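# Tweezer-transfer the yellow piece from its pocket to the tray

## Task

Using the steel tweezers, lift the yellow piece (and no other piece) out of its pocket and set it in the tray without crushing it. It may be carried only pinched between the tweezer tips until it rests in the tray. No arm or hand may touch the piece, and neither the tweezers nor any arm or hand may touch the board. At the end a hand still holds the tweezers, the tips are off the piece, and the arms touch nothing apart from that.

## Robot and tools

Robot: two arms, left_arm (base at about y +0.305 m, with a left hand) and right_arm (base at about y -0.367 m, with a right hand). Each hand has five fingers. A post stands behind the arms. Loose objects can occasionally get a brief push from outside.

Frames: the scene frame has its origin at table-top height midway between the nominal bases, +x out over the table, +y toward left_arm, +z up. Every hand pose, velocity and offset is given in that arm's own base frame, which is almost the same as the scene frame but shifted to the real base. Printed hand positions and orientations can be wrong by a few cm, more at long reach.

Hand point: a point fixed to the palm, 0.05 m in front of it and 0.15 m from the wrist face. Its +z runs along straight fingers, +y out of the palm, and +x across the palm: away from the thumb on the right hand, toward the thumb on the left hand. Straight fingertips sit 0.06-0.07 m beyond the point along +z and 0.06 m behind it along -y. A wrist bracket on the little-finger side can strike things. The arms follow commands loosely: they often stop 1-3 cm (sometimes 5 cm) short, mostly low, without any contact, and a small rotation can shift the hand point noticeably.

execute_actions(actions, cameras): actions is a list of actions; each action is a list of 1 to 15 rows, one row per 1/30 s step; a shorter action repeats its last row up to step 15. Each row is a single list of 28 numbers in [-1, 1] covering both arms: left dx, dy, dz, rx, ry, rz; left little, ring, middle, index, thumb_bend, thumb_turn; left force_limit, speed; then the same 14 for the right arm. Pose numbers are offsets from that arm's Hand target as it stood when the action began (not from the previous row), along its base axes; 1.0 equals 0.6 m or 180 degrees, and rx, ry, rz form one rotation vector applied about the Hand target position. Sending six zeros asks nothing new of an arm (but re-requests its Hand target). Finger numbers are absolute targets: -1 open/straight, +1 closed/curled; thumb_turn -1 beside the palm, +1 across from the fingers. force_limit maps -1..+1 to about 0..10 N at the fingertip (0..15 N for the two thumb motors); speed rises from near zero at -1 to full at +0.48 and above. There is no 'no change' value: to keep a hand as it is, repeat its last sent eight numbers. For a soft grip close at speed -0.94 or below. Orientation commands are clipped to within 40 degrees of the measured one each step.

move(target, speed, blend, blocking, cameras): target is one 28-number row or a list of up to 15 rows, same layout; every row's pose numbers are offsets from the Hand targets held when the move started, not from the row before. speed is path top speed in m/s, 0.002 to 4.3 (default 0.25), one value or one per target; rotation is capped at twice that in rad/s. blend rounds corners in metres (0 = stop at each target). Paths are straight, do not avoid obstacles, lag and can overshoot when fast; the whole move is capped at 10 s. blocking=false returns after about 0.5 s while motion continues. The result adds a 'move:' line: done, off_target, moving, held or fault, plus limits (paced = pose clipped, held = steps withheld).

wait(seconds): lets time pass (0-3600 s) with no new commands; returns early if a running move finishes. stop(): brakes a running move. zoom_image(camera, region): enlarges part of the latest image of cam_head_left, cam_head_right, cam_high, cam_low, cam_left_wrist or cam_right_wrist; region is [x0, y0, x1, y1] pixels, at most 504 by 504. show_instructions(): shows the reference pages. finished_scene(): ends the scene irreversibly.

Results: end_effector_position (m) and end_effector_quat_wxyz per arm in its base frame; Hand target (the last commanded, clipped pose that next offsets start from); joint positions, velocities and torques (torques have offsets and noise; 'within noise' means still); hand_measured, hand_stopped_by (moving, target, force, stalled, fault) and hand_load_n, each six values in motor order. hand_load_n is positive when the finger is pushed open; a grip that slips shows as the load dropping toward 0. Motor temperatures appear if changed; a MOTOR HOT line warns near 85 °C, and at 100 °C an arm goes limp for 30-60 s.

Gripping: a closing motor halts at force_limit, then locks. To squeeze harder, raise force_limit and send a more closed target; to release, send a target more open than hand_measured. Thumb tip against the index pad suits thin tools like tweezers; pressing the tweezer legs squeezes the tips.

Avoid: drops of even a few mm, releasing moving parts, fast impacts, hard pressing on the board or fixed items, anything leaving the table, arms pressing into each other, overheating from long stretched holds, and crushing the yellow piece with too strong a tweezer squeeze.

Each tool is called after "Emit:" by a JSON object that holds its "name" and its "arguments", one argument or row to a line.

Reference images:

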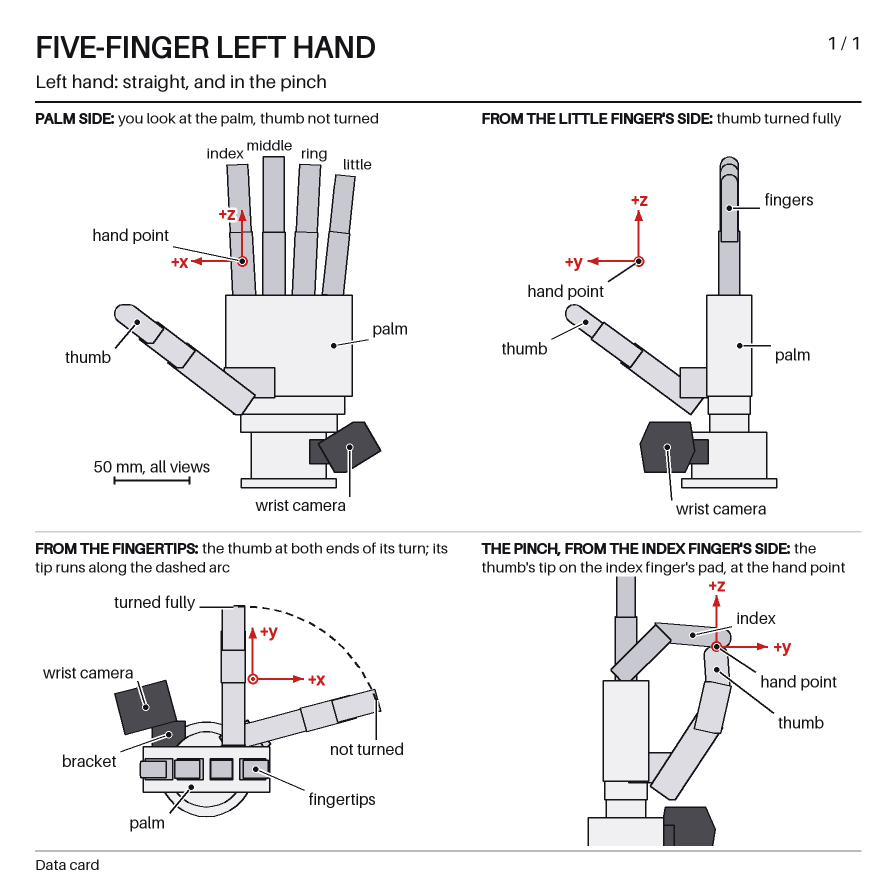

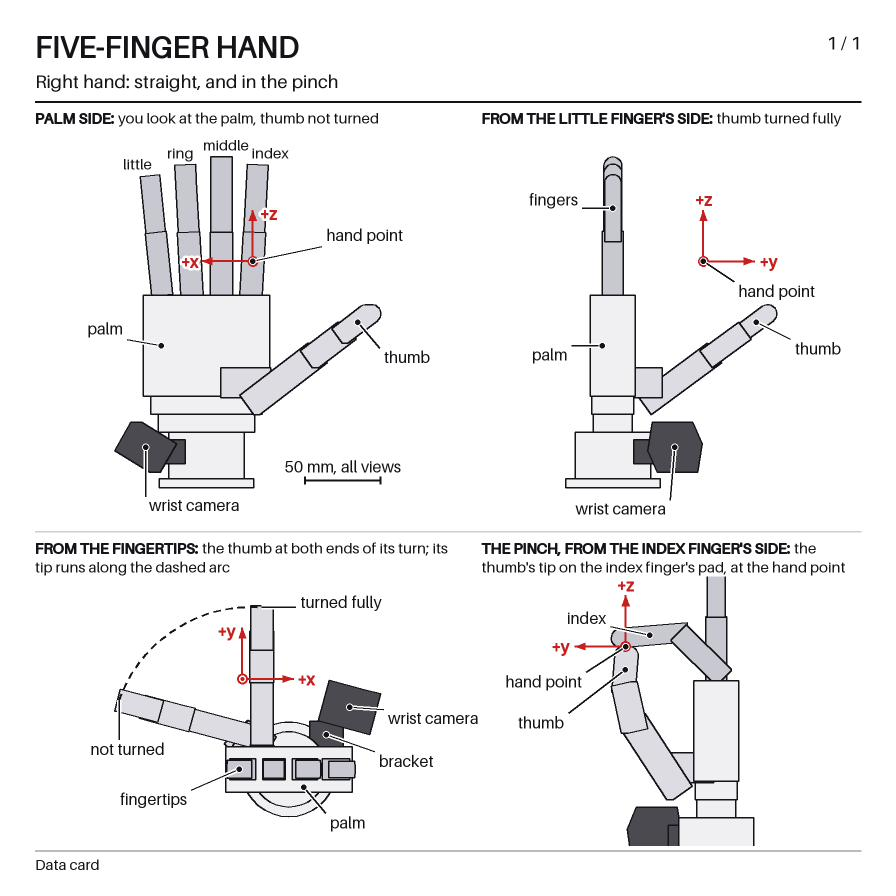

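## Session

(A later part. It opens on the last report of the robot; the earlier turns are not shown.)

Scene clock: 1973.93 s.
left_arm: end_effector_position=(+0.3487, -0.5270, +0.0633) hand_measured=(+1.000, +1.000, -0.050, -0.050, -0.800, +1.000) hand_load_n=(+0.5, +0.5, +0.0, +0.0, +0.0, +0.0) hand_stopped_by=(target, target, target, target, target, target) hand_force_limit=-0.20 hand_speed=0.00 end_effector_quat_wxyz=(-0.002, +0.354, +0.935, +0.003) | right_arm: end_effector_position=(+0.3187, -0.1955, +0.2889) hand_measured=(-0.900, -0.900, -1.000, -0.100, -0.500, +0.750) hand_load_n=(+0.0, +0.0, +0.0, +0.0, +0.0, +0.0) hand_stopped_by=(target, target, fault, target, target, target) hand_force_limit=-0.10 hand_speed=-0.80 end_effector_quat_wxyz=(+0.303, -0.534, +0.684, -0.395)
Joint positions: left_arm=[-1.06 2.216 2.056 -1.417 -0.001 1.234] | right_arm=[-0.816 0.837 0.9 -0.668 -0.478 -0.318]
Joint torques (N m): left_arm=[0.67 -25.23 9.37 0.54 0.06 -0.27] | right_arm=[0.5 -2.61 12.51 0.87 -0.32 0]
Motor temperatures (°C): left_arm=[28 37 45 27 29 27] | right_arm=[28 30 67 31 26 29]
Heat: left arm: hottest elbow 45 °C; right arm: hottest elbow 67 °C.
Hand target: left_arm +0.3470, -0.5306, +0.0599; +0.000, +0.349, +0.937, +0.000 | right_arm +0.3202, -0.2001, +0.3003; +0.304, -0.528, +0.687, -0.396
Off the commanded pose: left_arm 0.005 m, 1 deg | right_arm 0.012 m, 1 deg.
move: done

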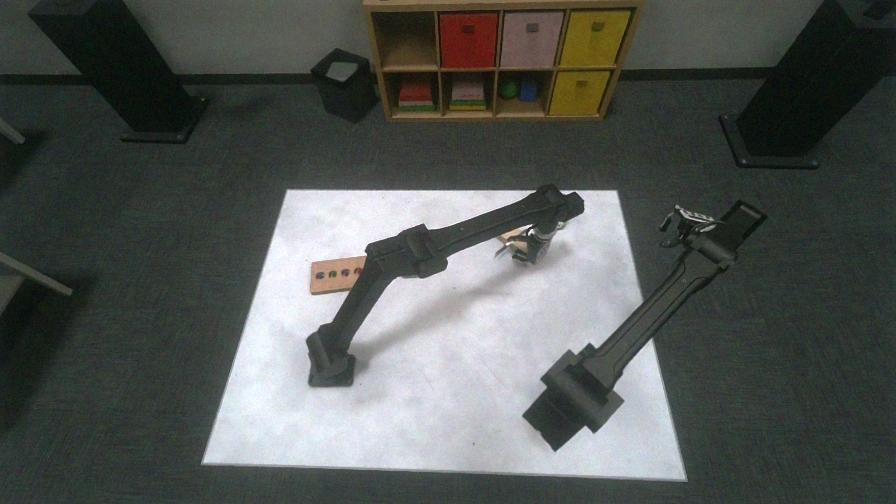

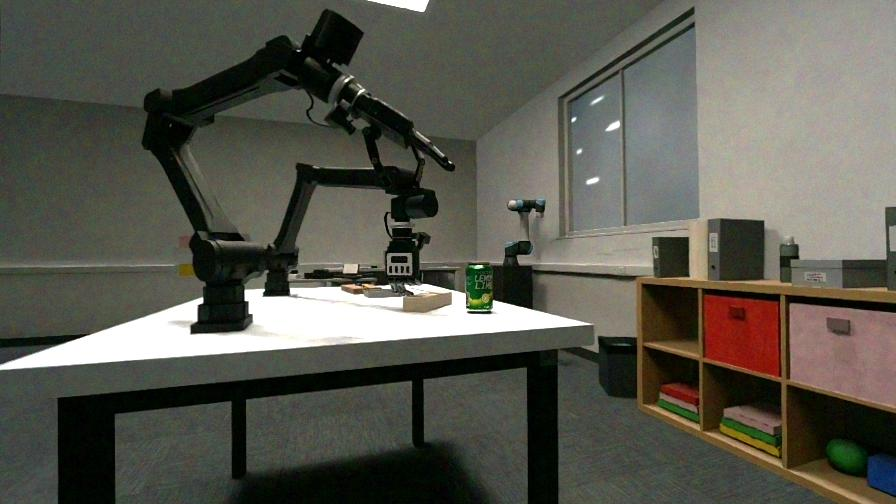

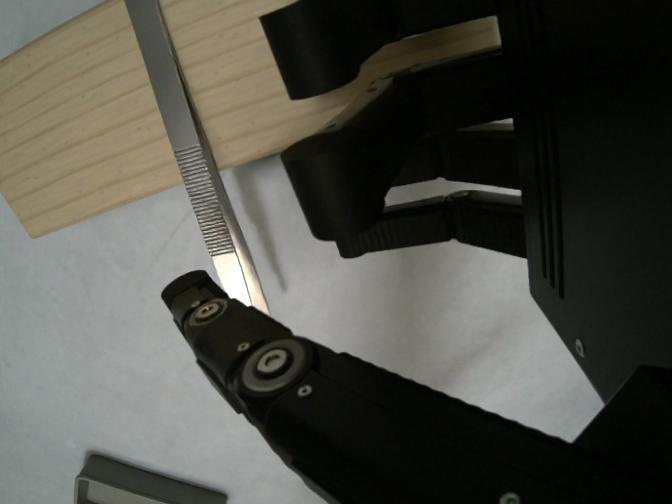

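Emit:
{"name": "move", "arguments": {
  "target": [0,0,-0.03,0,0,0,1,1,-0.05,-0.05,-0.8,1,-0.2,0,0,0,0,0,0,0,-0.9,-0.9,-0.3,-0.1,-0.5,0.75,-0.1,-0.8],
  "speed": 0.05,
  "cameras": ["cam_head_left","cam_low","cam_left_wrist"]
}}

Emit:
{"name": "zoom_image", "arguments": {
  "camera": "cam_low",
  "region": [385, 275, 445, 320]
}}

Emit:
{"name": "zoom_image", "arguments": {
  "camera": "cam_head_left",
  "region": [470, 210, 530, 265]
}}

Scene clock: 2002.10 s.
left_arm: end_effector_position=(+0.3488, -0.5272, +0.0474) hand_measured=(+1.000, +1.000, -0.050, -0.050, -0.800, +1.000) hand_load_n=(+0.0, +0.0, +0.0, +0.5, +0.0, +0.0) hand_stopped_by=(target, target, target, target, target, target) hand_force_limit=-0.20 hand_speed=0.00 end_effector_quat_wxyz=(-0.001, +0.354, +0.935, +0.002) | right_arm: end_effector_position=(+0.3187, -0.1955, +0.2889) hand_measured=(-0.900, -0.900, -1.000, -0.100, -0.500, +0.750) hand_load_n=(+0.0, +0.0, +0.0, +0.0, +0.0, +0.0) hand_stopped_by=(target, target, fault, target, target, target) hand_force_limit=-0.10 hand_speed=-0.80 end_effector_quat_wxyz=(+0.303, -0.534, +0.684, -0.395)
Joint positions: left_arm=[-1.06 2.224 2.027 -1.377 -0.001 1.234] | right_arm=[-0.816 0.837 0.9 -0.668 -0.478 -0.318]
Joint torques (N m): left_arm=[0.97 -24.76 9.33 0.64 0.04 -0.28] | right_arm=[0.5 -2.55 12.49 0.88 -0.32 0.01]
Motor temperatures (°C): left_arm=[28 36 46 27 28 27] | right_arm=[28 30 67 31 26 29]
Heat: left arm: hottest elbow 46 °C; right arm: hottest elbow 67 °C.
Hand target: left_arm +0.3470, -0.5306, +0.0420; +0.000, +0.349, +0.937, +0.000 | right_arm +0.3202, -0.2001, +0.3003; +0.304, -0.528, +0.687, -0.396
Off the commanded pose: left_arm 0.007 m, 1 deg | right_arm 0.012 m, 1 deg.
move: done

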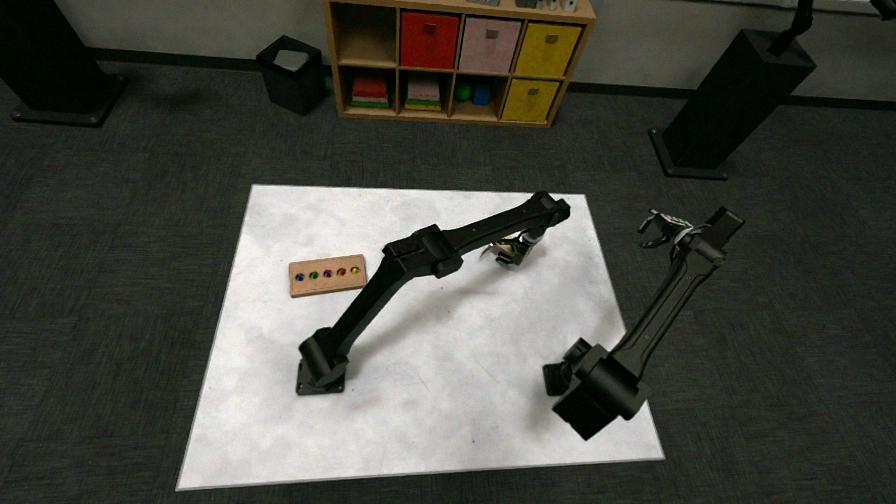

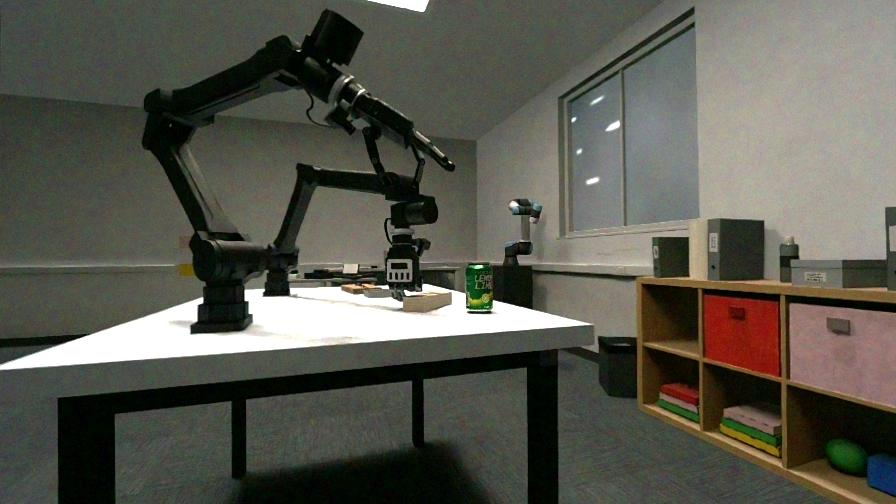

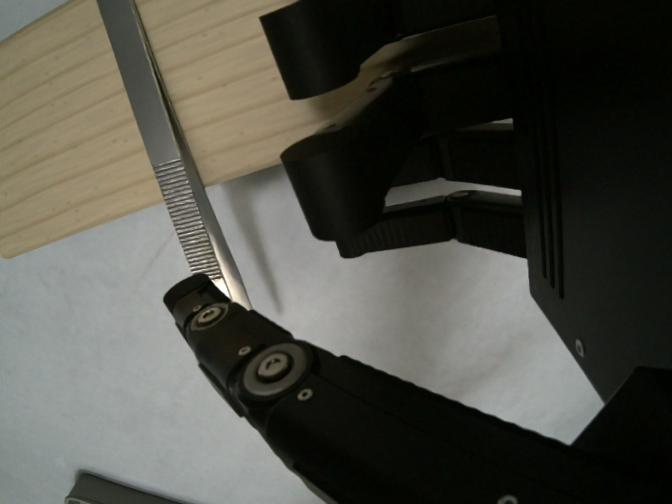

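Scaled by 8.400 from the camera's image (finer frame: 1280x720).

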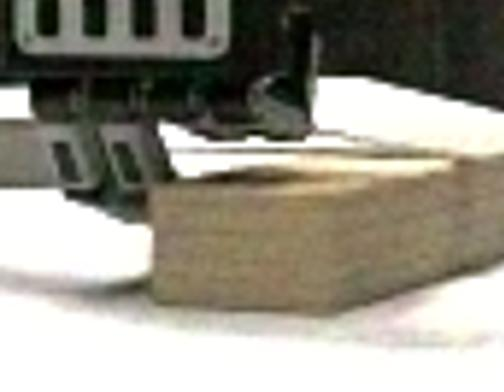

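Scaled by 8.400 from the camera's image (finer frame: 1280x720).

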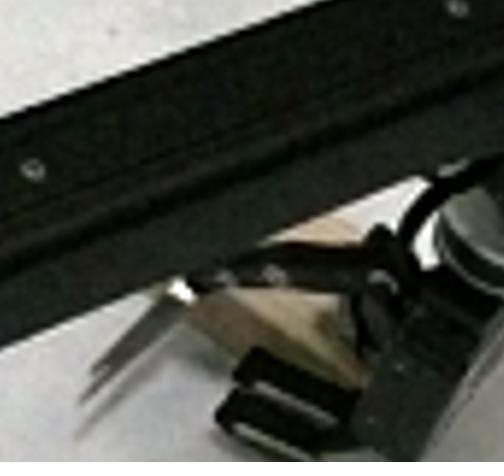

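Emit:
{"name": "move", "arguments": {
  "target": [0.0288,0.0433,0,0,0,0,1,1,-0.05,-0.05,-0.8,1,-0.2,0,0,0,0,0,0,0,-0.9,-0.9,-0.3,-0.1,-0.5,0.75,-0.1,-0.8],
  "speed": 0.04,
  "cameras": ["cam_head_left","cam_head_right","cam_low","cam_left_wrist"]
}}

Emit:
{"name": "zoom_image", "arguments": {
  "camera": "cam_low",
  "region": [385, 275, 445, 320]
}}

Emit:
{"name": "zoom_image", "arguments": {
  "camera": "cam_head_right",
  "region": [490, 210, 550, 265]
}}

Scene clock: 2046.47 s.
left_arm: end_effector_position=(+0.3542, -0.5103, +0.0380) hand_measured=(+1.000, +1.000, -0.050, -0.050, -0.800, +1.000) hand_load_n=(+0.0, +0.0, +0.0, +0.0, +0.0, +0.0) hand_stopped_by=(target, target, target, target, target, target) hand_force_limit=-0.20 hand_speed=0.00 end_effector_quat_wxyz=(-0.004, +0.350, +0.937, +0.004) | right_arm: end_effector_position=(+0.3187, -0.1955, +0.2889) hand_measured=(-0.900, -0.900, -1.000, -0.100, -0.500, +0.750) hand_load_n=(+0.0, +0.0, +0.0, +0.0, +0.0, +0.0) hand_stopped_by=(target, target, fault, target, target, target) hand_force_limit=-0.10 hand_speed=-0.80 end_effector_quat_wxyz=(+0.303, -0.534, +0.684, -0.395)
Joint positions: left_arm=[-1.04 2.202 1.962 -1.344 -0.001 1.247] | right_arm=[-0.816 0.837 0.9 -0.668 -0.478 -0.318]
Joint torques (N m): left_arm=[2.26 -26.46 8.46 0.47 0.03 0.04] | right_arm=[0.5 -2.61 12.49 0.88 -0.32 0.01]
Motor temperatures (°C): left_arm=[28 39 45 27 28 27] | right_arm=[28 30 68 31 26 29]
Heat: left arm: hottest elbow 45 °C; right arm: hottest elbow 68 °C.
Hand target: left_arm +0.3643, -0.5046, +0.0419; +0.000, +0.349, +0.937, +0.000 | right_arm +0.3202, -0.2001, +0.3003; +0.304, -0.528, +0.687, -0.396
Off the commanded pose: left_arm 0.012 m, 1 deg | right_arm 0.012 m, 1 deg.
move: off_target (left_arm)

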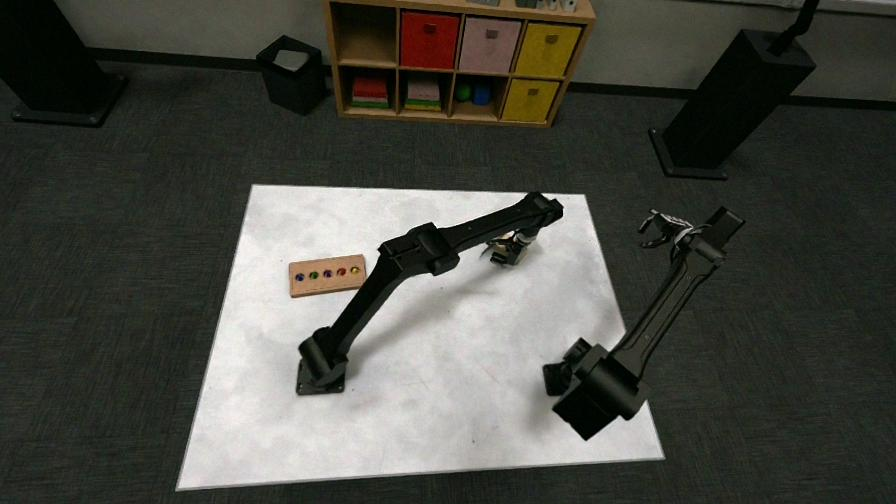

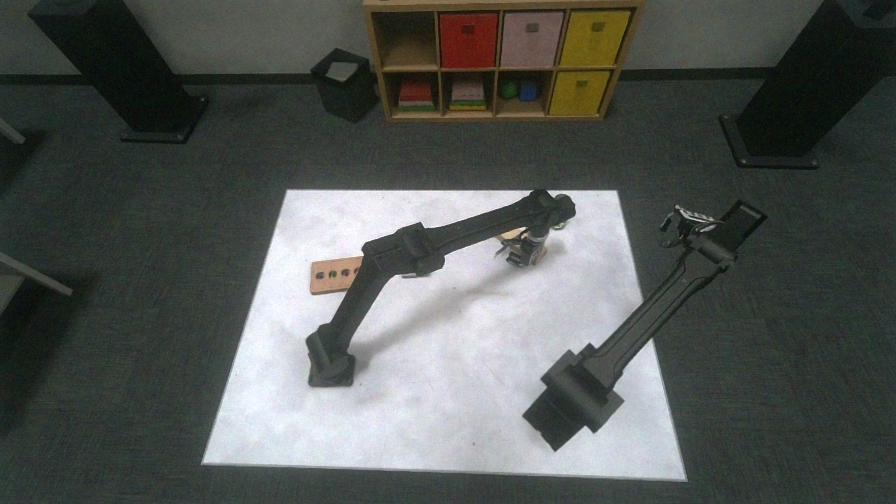

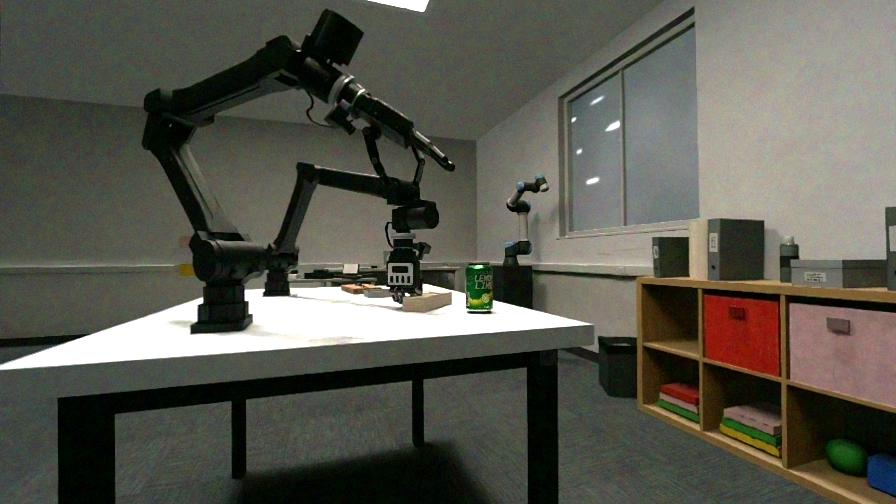

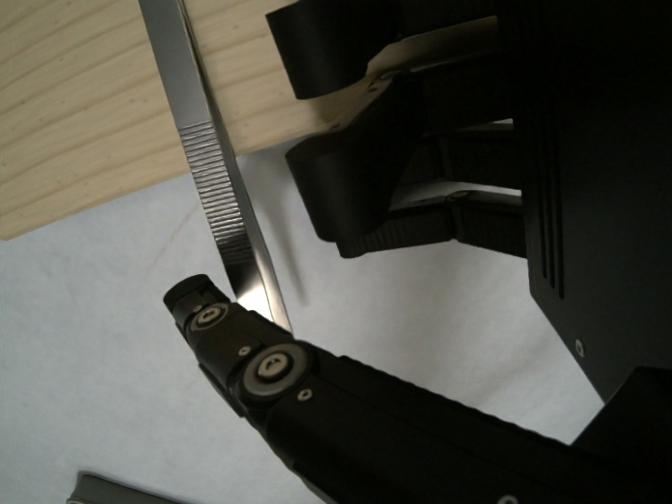

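Scaled by 8.400 from the camera's image (finer frame: 1280x720).

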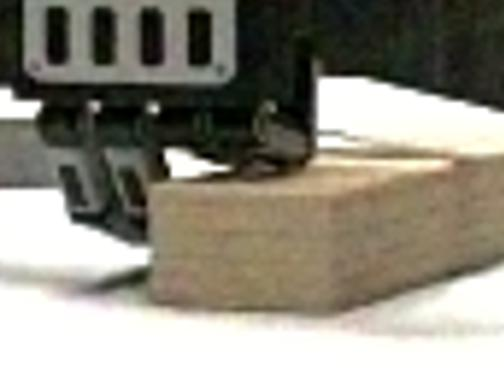

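Scaled by 8.400 from the camera's image (finer frame: 1280x720).

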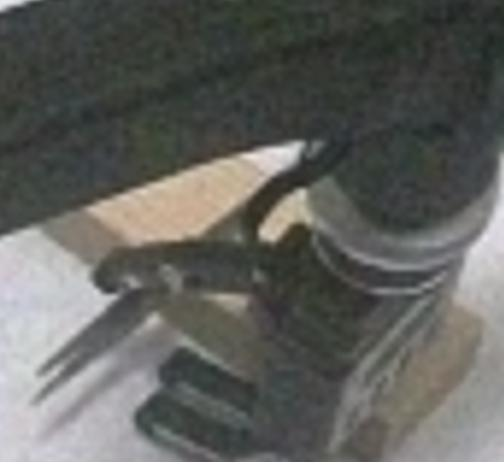

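Emit:
{"name": "move", "arguments": {
  "target": [0,0,0.015,0,0,0,1,1,-0.05,-0.05,-0.8,1,-0.2,0,0,0,0,0,0,0,-0.9,-0.9,-0.3,-0.1,-0.5,0.75,-0.1,-0.8],
  "speed": 0.04
}}

Emit:
{"name": "move", "arguments": {
  "target": [0.015,0.005,0,0,0,0,1,1,-0.05,-0.05,-0.8,1,-0.2,0,0,0,0,0,0,0,-0.9,-0.9,-0.3,-0.1,-0.5,0.75,-0.1,-0.8],
  "speed": 0.04,
  "cameras": ["cam_low","cam_left_wrist"]
}}

Emit:
{"name": "zoom_image", "arguments": {
  "camera": "cam_low",
  "region": [385, 275, 445, 320]
}}

Scene clock: 2060.33 s.
left_arm: end_effector_position=(+0.3542, -0.5104, +0.0382) hand_measured=(+1.000, +1.000, -0.050, -0.050, -0.800, +1.000) hand_load_n=(+0.0, +0.0, +0.0, +0.0, +0.0, +0.0) hand_stopped_by=(target, target, target, target, target, target) hand_force_limit=-0.20 hand_speed=0.00 end_effector_quat_wxyz=(-0.004, +0.351, +0.937, +0.004) | right_arm: end_effector_position=(+0.3187, -0.1955, +0.2889) hand_measured=(-0.900, -0.900, -1.000, -0.100, -0.500, +0.750) hand_load_n=(+0.0, +0.0, +0.0, +0.0, +0.0, +0.0) hand_stopped_by=(target, target, fault, target, target, target) hand_force_limit=-0.10 hand_speed=-0.80 end_effector_quat_wxyz=(+0.303, -0.534, +0.684, -0.395)
Joint positions: left_arm=[-1.04 2.201 1.962 -1.344 -0.001 1.247] | right_arm=[-0.816 0.837 0.9 -0.668 -0.478 -0.318]
Joint torques (N m): left_arm=[2.2 -26.99 9.51 -0.2 0.02 0.05] | right_arm=[0.5 -2.55 12.49 0.87 -0.32 0.01]
Motor temperatures (°C): left_arm=[28 38 44 27 28 27] | right_arm=[28 30 68 31 26 29]
Heat: left arm: hottest elbow 44 °C; right arm: hottest elbow 68 °C.
Hand target: left_arm +0.3643, -0.5046, +0.0509; +0.000, +0.349, +0.937, +0.000 | right_arm +0.3202, -0.2001, +0.3003; +0.304, -0.528, +0.687, -0.396
Off the commanded pose: left_arm 0.017 m, 1 deg | right_arm 0.012 m, 1 deg.
move: off_target (left_arm)

Scene clock: 2061.03 s.
left_arm: end_effector_position=(+0.3619, -0.5040, +0.0385) hand_measured=(+1.000, +1.000, -0.050, -0.050, -0.800, +1.000) hand_load_n=(+0.0, +0.0, +0.0, +0.0, +0.0, +0.0) hand_stopped_by=(target, target, target, target, target, target) hand_force_limit=-0.20 hand_speed=0.00 end_effector_quat_wxyz=(-0.006, +0.350, +0.937, +0.006) | right_arm: end_effector_position=(+0.3187, -0.1955, +0.2889) hand_measured=(-0.900, -0.900, -1.000, -0.100, -0.500, +0.750) hand_load_n=(+0.0, +0.0, +0.0, +0.0, +0.0, +0.0) hand_stopped_by=(target, target, fault, target, target, target) hand_force_limit=-0.10 hand_speed=-0.80 end_effector_quat_wxyz=(+0.303, -0.534, +0.684, -0.395)
Joint positions: left_arm=[-1.025 2.201 1.962 -1.349 -0.001 1.261] | right_arm=[-0.816 0.837 0.9 -0.668 -0.478 -0.318]
Joint torques (N m): left_arm=[2.37 -26.4 10.44 -0.2 0 0.05] | right_arm=[0.44 -2.61 12.48 0.87 -0.32 0.01]
Motor temperatures (°C): left_arm=[28 38 44 27 28 27] | right_arm=[28 30 68 31 26 29]
Heat: left arm: hottest elbow 44 °C; right arm: hottest elbow 68 °C.
Hand target: left_arm +0.3734, -0.5014, +0.0509; +0.000, +0.349, +0.937, +0.000 | right_arm +0.3202, -0.2001, +0.3003; +0.304, -0.528, +0.687, -0.396
Off the commanded pose: left_arm 0.017 m, 1 deg | right_arm 0.012 m, 1 deg.
move: off_target (left_arm)

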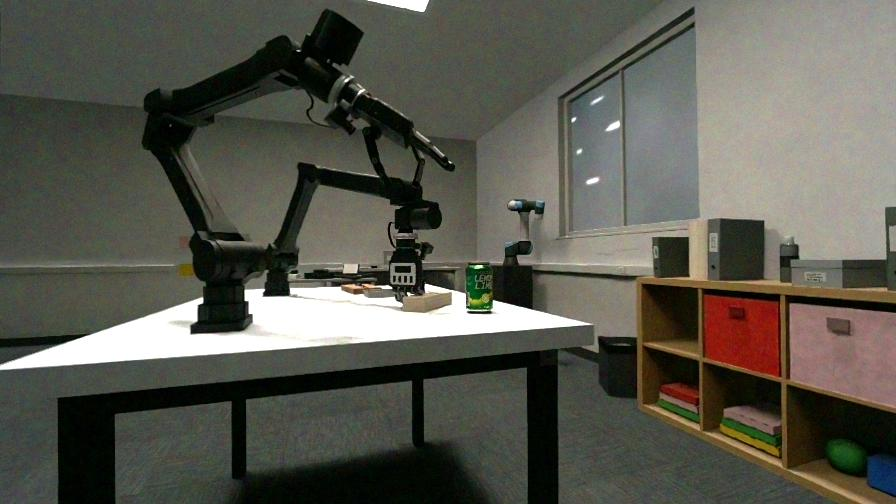

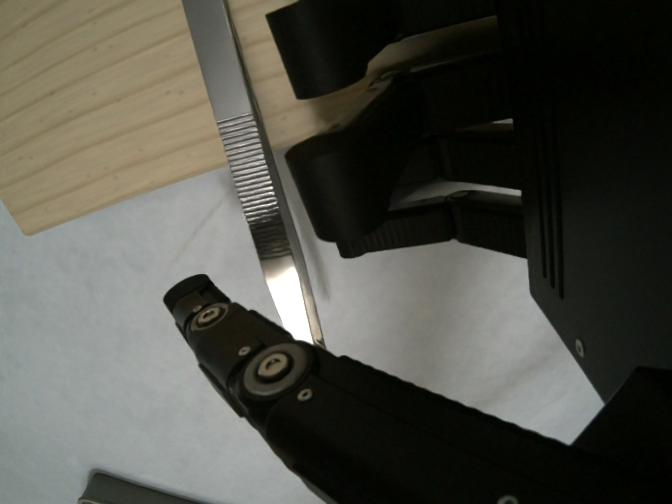

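Scaled by 8.400 from the camera's image (finer frame: 1280x720).

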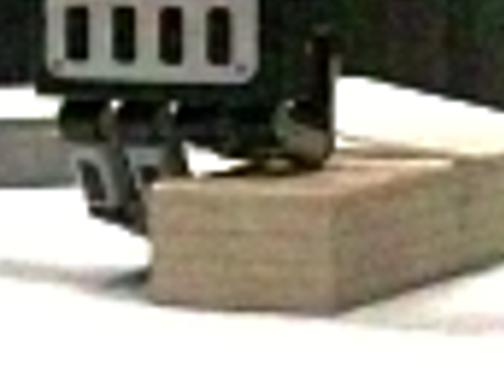

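Emit:
{"name": "move", "arguments": {
  "target": [0,0,0.015,0,0,0,1,1,-0.05,-0.05,-0.8,1,-0.2,0,0,0,0,0,0,0,-0.9,-0.9,-0.3,-0.1,-0.5,0.75,-0.1,-0.8],
  "speed": 0.04,
  "cameras": ["cam_low","cam_left_wrist","cam_head_left"]
}}

Emit:
{"name": "zoom_image", "arguments": {
  "camera": "cam_low",
  "region": [385, 275, 445, 320]
}}

Scene clock: 2069.33 s.
left_arm: end_effector_position=(+0.3602, -0.5002, +0.0396) hand_measured=(+1.000, +1.000, -0.050, -0.050, -0.800, +1.000) hand_load_n=(+0.0, +0.0, +0.0, +0.0, +0.0, +0.5) hand_stopped_by=(target, target, target, target, target, target) hand_force_limit=-0.20 hand_speed=0.00 end_effector_quat_wxyz=(-0.013, +0.350, +0.936, +0.011) | right_arm: end_effector_position=(+0.3187, -0.1955, +0.2889) hand_measured=(-0.900, -0.900, -1.000, -0.100, -0.500, +0.750) hand_load_n=(+0.0, +0.0, +0.0, +0.0, +0.5, +0.0) hand_stopped_by=(target, target, fault, target, target, target) hand_force_limit=-0.10 hand_speed=-0.80 end_effector_quat_wxyz=(+0.303, -0.534, +0.684, -0.395)
Joint positions: left_arm=[-1.024 2.201 1.962 -1.365 -0.001 1.263] | right_arm=[-0.816 0.837 0.9 -0.668 -0.478 -0.318]
Joint torques (N m): left_arm=[2.43 -27.11 11.64 -0.34 0.02 0.02] | right_arm=[0.5 -2.61 12.49 0.87 -0.32 0]
Motor temperatures (°C): left_arm=[28 37 45 27 28 27] | right_arm=[28 30 68 31 26 29]
Heat: left arm: hottest elbow 45 °C; right arm: hottest elbow 68 °C.
Hand target: left_arm +0.3733, -0.5015, +0.0600; +0.000, +0.349, +0.937, +0.000 | right_arm +0.3202, -0.2001, +0.3003; +0.304, -0.528, +0.687, -0.396
Off the commanded pose: left_arm 0.024 m, 2 deg | right_arm 0.012 m, 1 deg.
move: off_target (left_arm)
Images, in order (width x height): cam_head_left 896x504, cam_low 896x504, cam_left_wrist 672x504.

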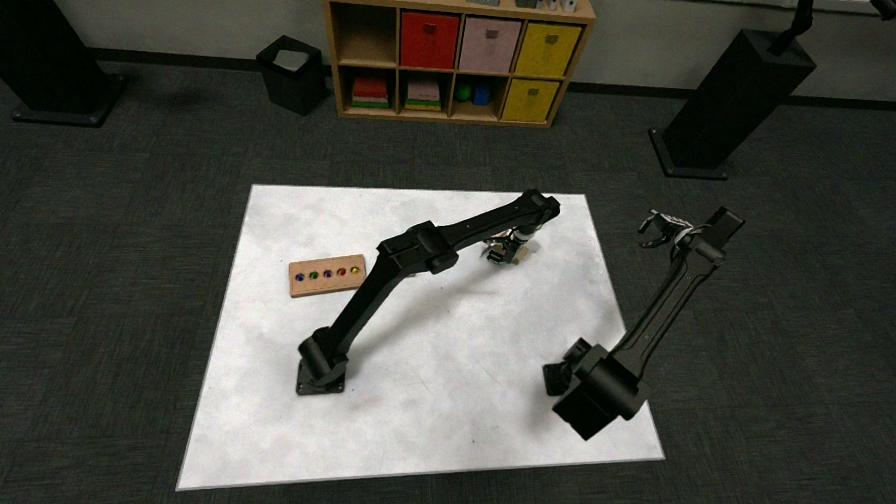

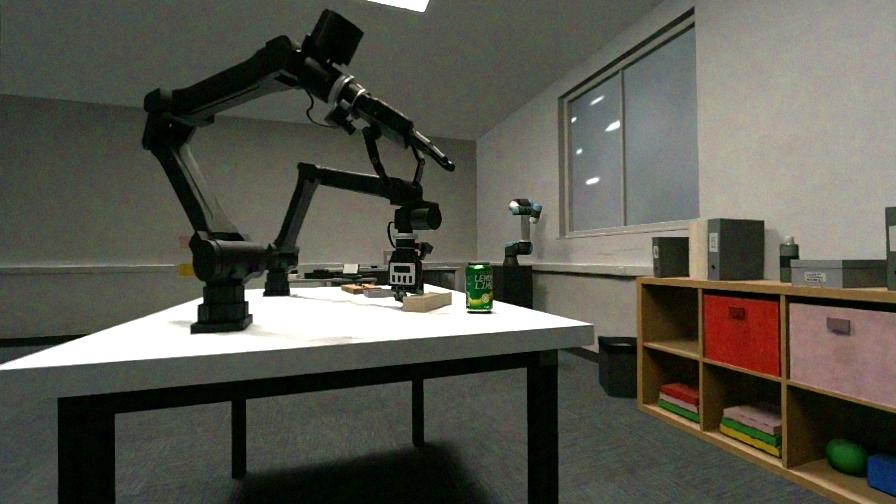

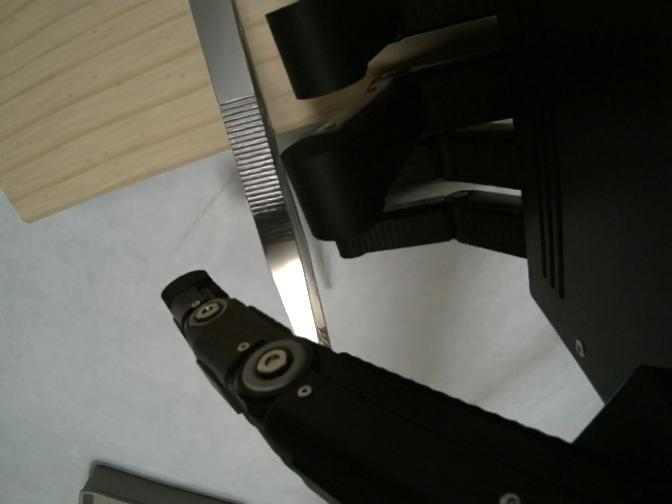

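Scaled by 8.400 from the camera's image (finer frame: 1280x720).

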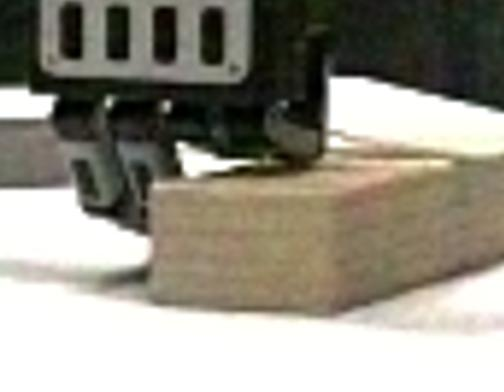

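Emit:
{"name": "execute_actions", "arguments": {
  "actions": [
    [[0,0,0.01,0,0,0,1,1,-0.05,-0.05,-0.8,1,-0.2,0,0,0,0,0,0,0,-0.9,-0.9,-0.3,-0.1,-0.5,0.75,-0.1,-0.8]]
  ]
}}

Scene clock: 2104.17 s.
left_arm: end_effector_position=(+0.3587, -0.4967, +0.0406) hand_measured=(+1.000, +1.000, -0.050, -0.050, -0.800, +1.000) hand_load_n=(+0.0, +0.0, +0.0, +0.0, +0.0, +0.0) hand_stopped_by=(target, target, target, target, target, target) hand_force_limit=-0.20 hand_speed=0.00 end_effector_quat_wxyz=(-0.018, +0.350, +0.936, +0.015) | right_arm: end_effector_position=(+0.3187, -0.1955, +0.2889) hand_measured=(-0.900, -0.900, -1.000, -0.100, -0.500, +0.750) hand_load_n=(+0.0, +0.0, +0.0, +0.0, +0.0, +0.0) hand_stopped_by=(target, target, fault, target, target, target) hand_force_limit=-0.10 hand_speed=-0.80 end_effector_quat_wxyz=(+0.303, -0.534, +0.684, -0.395)
Joint positions: left_arm=[-1.024 2.201 1.962 -1.379 -0.001 1.263] | right_arm=[-0.816 0.837 0.9 -0.668 -0.478 -0.318]
Joint torques (N m): left_arm=[2.14 -26.87 12.27 -0.28 0 0.01] | right_arm=[0.56 -2.55 12.49 0.88 -0.32 0.01]
Motor temperatures (°C): left_arm=[28 37 46 27 28 27] | right_arm=[28 30 68 31 26 29]
Heat: left arm: hottest elbow 46 °C; right arm: hottest elbow 68 °C.
Hand target: left_arm +0.3735, -0.5015, +0.0659; +0.000, +0.349, +0.937, +0.000 | right_arm +0.3202, -0.2001, +0.3003; +0.304, -0.528, +0.687, -0.396
Off the commanded pose: left_arm 0.030 m, 3 deg | right_arm 0.012 m, 1 deg.
Step readings (end_effector_position of left_arm | right_arm):
0: (+0.3602, -0.5002, +0.0396) | (+0.3187, -0.1955, +0.2889)
1: (+0.3602, -0.5002, +0.0396) | (+0.3187, -0.1955, +0.2889)
2: (+0.3599, -0.4997, +0.0397) | (+0.3187, -0.1955, +0.2889)
4: (+0.3593, -0.4982, +0.0403) | (+0.3187, -0.1955, +0.2889)
8: (+0.3588, -0.4969, +0.0406) | (+0.3187, -0.1955, +0.2889)
15: (+0.3587, -0.4967, +0.0406) | (+0.3187, -0.1955, +0.2889)

Emit:
{"name": "move", "arguments": {
  "target": [0.0131,0.0151,0,0,0,0,1,1,-0.05,-0.05,-0.8,1,-0.2,0,0,0,0,0,0,0,-0.9,-0.9,-0.3,-0.1,-0.5,0.75,-0.1,-0.8],
  "speed": 0.04,
  "cameras": ["cam_low","cam_left_wrist"]
}}

Emit:
{"name": "zoom_image", "arguments": {
  "camera": "cam_low",
  "region": [385, 275, 445, 320]
}}

Scene clock: 2118.57 s.
left_arm: end_effector_position=(+0.3708, -0.4890, +0.0424) hand_measured=(+1.000, +1.000, -0.050, -0.050, -0.800, +1.000) hand_load_n=(+0.0, +0.0, +0.0, +0.0, +0.0, +0.0) hand_stopped_by=(target, target, target, target, target, target) hand_force_limit=-0.20 hand_speed=0.00 end_effector_quat_wxyz=(-0.017, +0.346, +0.938, +0.014) | right_arm: end_effector_position=(+0.3187, -0.1955, +0.2889) hand_measured=(-0.900, -0.900, -1.000, -0.100, -0.500, +0.750) hand_load_n=(+0.0, +0.0, +0.0, +0.0, +0.0, +0.0) hand_stopped_by=(target, target, fault, target, target, target) hand_force_limit=-0.10 hand_speed=-0.80 end_effector_quat_wxyz=(+0.303, -0.534, +0.684, -0.395)
Joint positions: left_arm=[-1.001 2.198 1.962 -1.379 -0.001 1.277] | right_arm=[-0.816 0.837 0.9 -0.668 -0.478 -0.318]
Joint torques (N m): left_arm=[2.08 -27.87 10.81 -0.09 0.01 0.06] | right_arm=[0.56 -2.61 12.49 0.87 -0.33 0.01]
Motor temperatures (°C): left_arm=[28 38 47 27 28 27] | right_arm=[28 30 68 31 26 29]
Heat: left arm: hottest elbow 47 °C; right arm: hottest elbow 68 °C.
Hand target: left_arm +0.3813, -0.4924, +0.0658; +0.000, +0.349, +0.937, +0.000 | right_arm +0.3202, -0.2001, +0.3003; +0.304, -0.528, +0.687, -0.396
Off the commanded pose: left_arm 0.026 m, 3 deg | right_arm 0.012 m, 1 deg.
move: off_target (left_arm)

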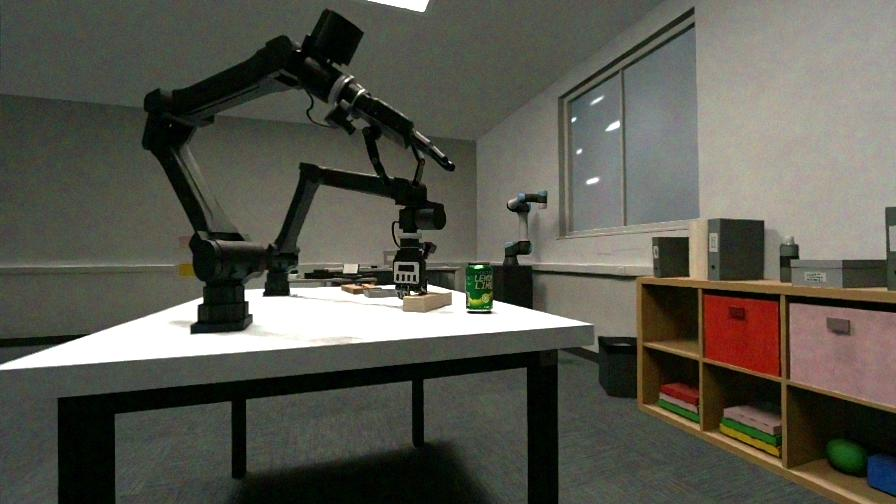

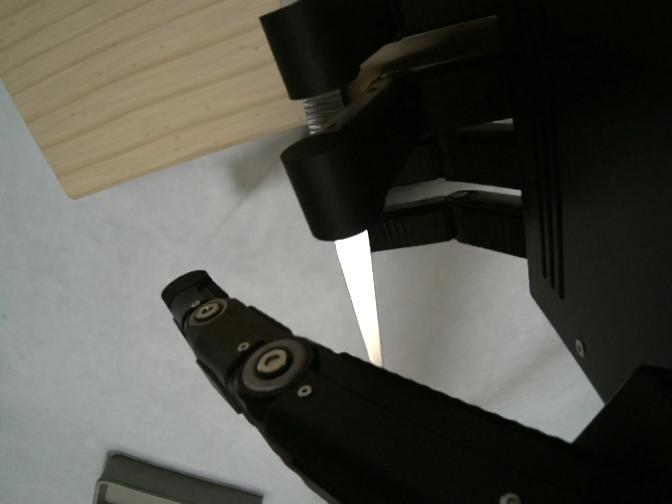

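Scaled by 8.400 from the camera's image (finer frame: 1280x720).

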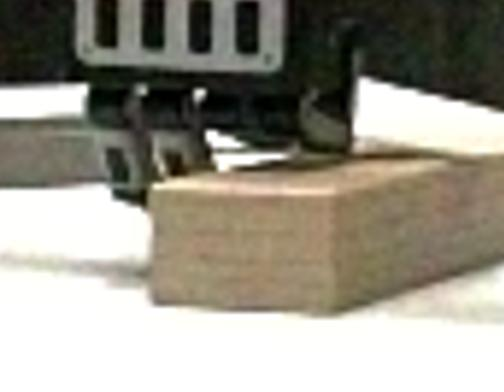

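Emit:
{"name": "execute_actions", "arguments": {
  "actions": [
    [[0,0,0,0,0,0,1,1,-0.12,-0.12,-0.8,1,-0.2,0,0,0,0,0,0,0,-0.9,-0.9,-0.3,-0.1,-0.5,0.75,-0.1,-0.8]]
  ]
}}

Emit:
{"name": "move", "arguments": {
  "target": [0,0,0.012,0,0,0,1,1,-0.12,-0.12,-0.8,1,-0.2,0,0,0,0,0,0,0,-0.9,-0.9,-0.3,-0.1,-0.5,0.75,-0.1,-0.8],
  "speed": 0.04,
  "cameras": ["cam_low","cam_left_wrist"]
}}

Scene clock: 2140.37 s.
left_arm: end_effector_position=(+0.3709, -0.4890, +0.0424) hand_measured=(+1.000, +1.000, -0.120, -0.120, -0.800, +1.000) hand_load_n=(+0.0, +0.0, +0.0, +0.0, +0.0, +0.0) hand_stopped_by=(target, target, target, target, target, target) hand_force_limit=-0.20 hand_speed=0.00 end_effector_quat_wxyz=(-0.017, +0.346, +0.938, +0.014) | right_arm: end_effector_position=(+0.3187, -0.1955, +0.2889) hand_measured=(-0.900, -0.900, -1.000, -0.100, -0.500, +0.750) hand_load_n=(+0.0, +0.0, +0.0, +0.0, +0.0, +0.0) hand_stopped_by=(target, target, fault, target, target, target) hand_force_limit=-0.10 hand_speed=-0.80 end_effector_quat_wxyz=(+0.303, -0.534, +0.684, -0.395)
Joint positions: left_arm=[-1.001 2.198 1.962 -1.379 -0.001 1.277] | right_arm=[-0.816 0.837 0.9 -0.668 -0.478 -0.318]
Joint torques (N m): left_arm=[1.85 -27.46 10.86 -0.1 0.01 0.06] | right_arm=[0.5 -2.55 12.49 0.88 -0.32 0.01]
Motor temperatures (°C): left_arm=[28 38 47 27 28 27] | right_arm=[28 30 68 31 26 29]
Heat: left arm: hottest elbow 47 °C; right arm: hottest elbow 68 °C.
Hand target: left_arm +0.3813, -0.4924, +0.0658; +0.000, +0.349, +0.937, +0.000 | right_arm +0.3202, -0.2001, +0.3003; +0.304, -0.528, +0.687, -0.396
Off the commanded pose: left_arm 0.026 m, 2 deg | right_arm 0.012 m, 1 deg.
Step readings (end_effector_position of left_arm | right_arm):
0: (+0.3709, -0.4890, +0.0424) | (+0.3187, -0.1955, +0.2889)
1: (+0.3709, -0.4890, +0.0424) | (+0.3187, -0.1955, +0.2889)
2: (+0.3709, -0.4890, +0.0424) | (+0.3187, -0.1955, +0.2889)
4: (+0.3709, -0.4890, +0.0424) | (+0.3187, -0.1955, +0.2889)
8: (+0.3709, -0.4890, +0.0424) | (+0.3187, -0.1955, +0.2889)
15: (+0.3709, -0.4890, +0.0424) | (+0.3187, -0.1955, +0.2889)

Scene clock: 2141.00 s.
left_arm: end_effector_position=(+0.3696, -0.4869, +0.0464) hand_measured=(+1.000, +1.000, -0.120, -0.120, -0.800, +1.000) hand_load_n=(+0.0, +0.0, +0.0, +0.0, +0.0, +0.0) hand_stopped_by=(target, target, target, target, target, target) hand_force_limit=-0.20 hand_speed=0.00 end_effector_quat_wxyz=(-0.019, +0.346, +0.938, +0.015) | right_arm: end_effector_position=(+0.3187, -0.1955, +0.2889) hand_measured=(-0.900, -0.900, -1.000, -0.100, -0.500, +0.750) hand_load_n=(+0.0, -0.5, +0.0, +0.0, +0.0, +0.0) hand_stopped_by=(target, target, fault, target, target, target) hand_force_limit=-0.10 hand_speed=-0.80 end_effector_quat_wxyz=(+0.303, -0.534, +0.684, -0.395)
Joint positions: left_arm=[-1.001 2.192 1.962 -1.39 -0.001 1.277] | right_arm=[-0.816 0.837 0.9 -0.668 -0.478 -0.318]
Joint torques (N m): left_arm=[2.14 -27.81 11.81 -0.25 -0.01 0.04] | right_arm=[0.5 -2.49 12.48 0.87 -0.32 0.01]
Motor temperatures (°C): left_arm=[28 38 47 27 28 27] | right_arm=[28 30 68 31 26 29]
Heat: left arm: hottest elbow 47 °C; right arm: hottest elbow 68 °C.
Hand target: left_arm +0.3813, -0.4924, +0.0731; +0.000, +0.349, +0.937, +0.000 | right_arm +0.3202, -0.2001, +0.3003; +0.304, -0.528, +0.687, -0.396
Off the commanded pose: left_arm 0.030 m, 3 deg | right_arm 0.012 m, 1 deg.
move: off_target (left_arm)

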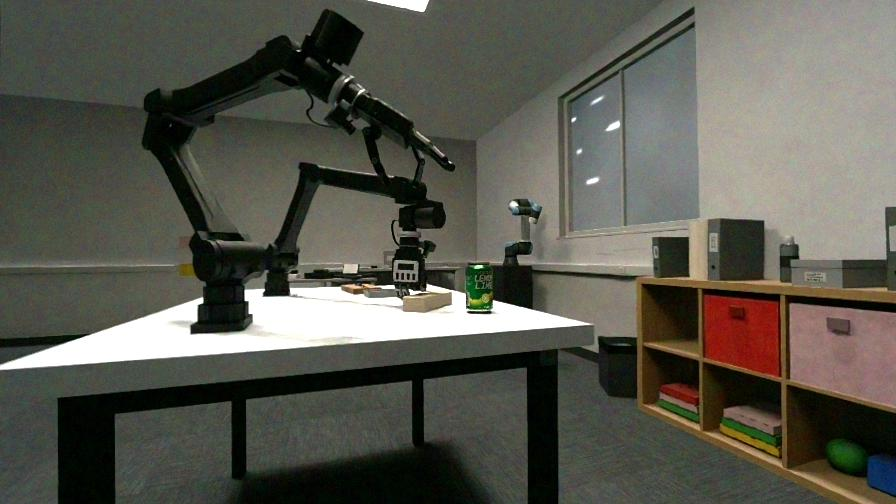

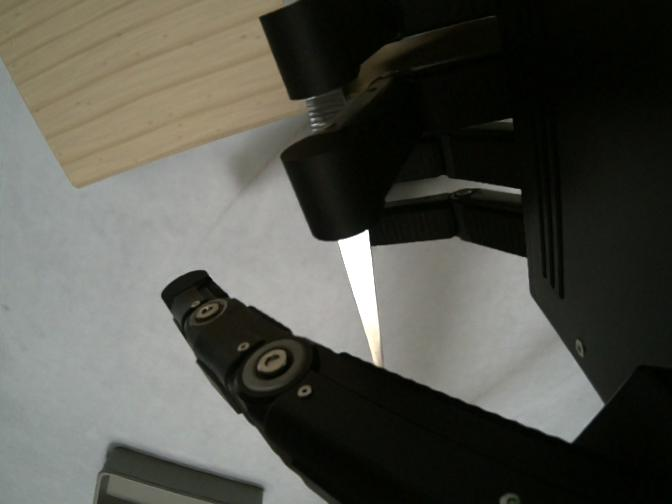

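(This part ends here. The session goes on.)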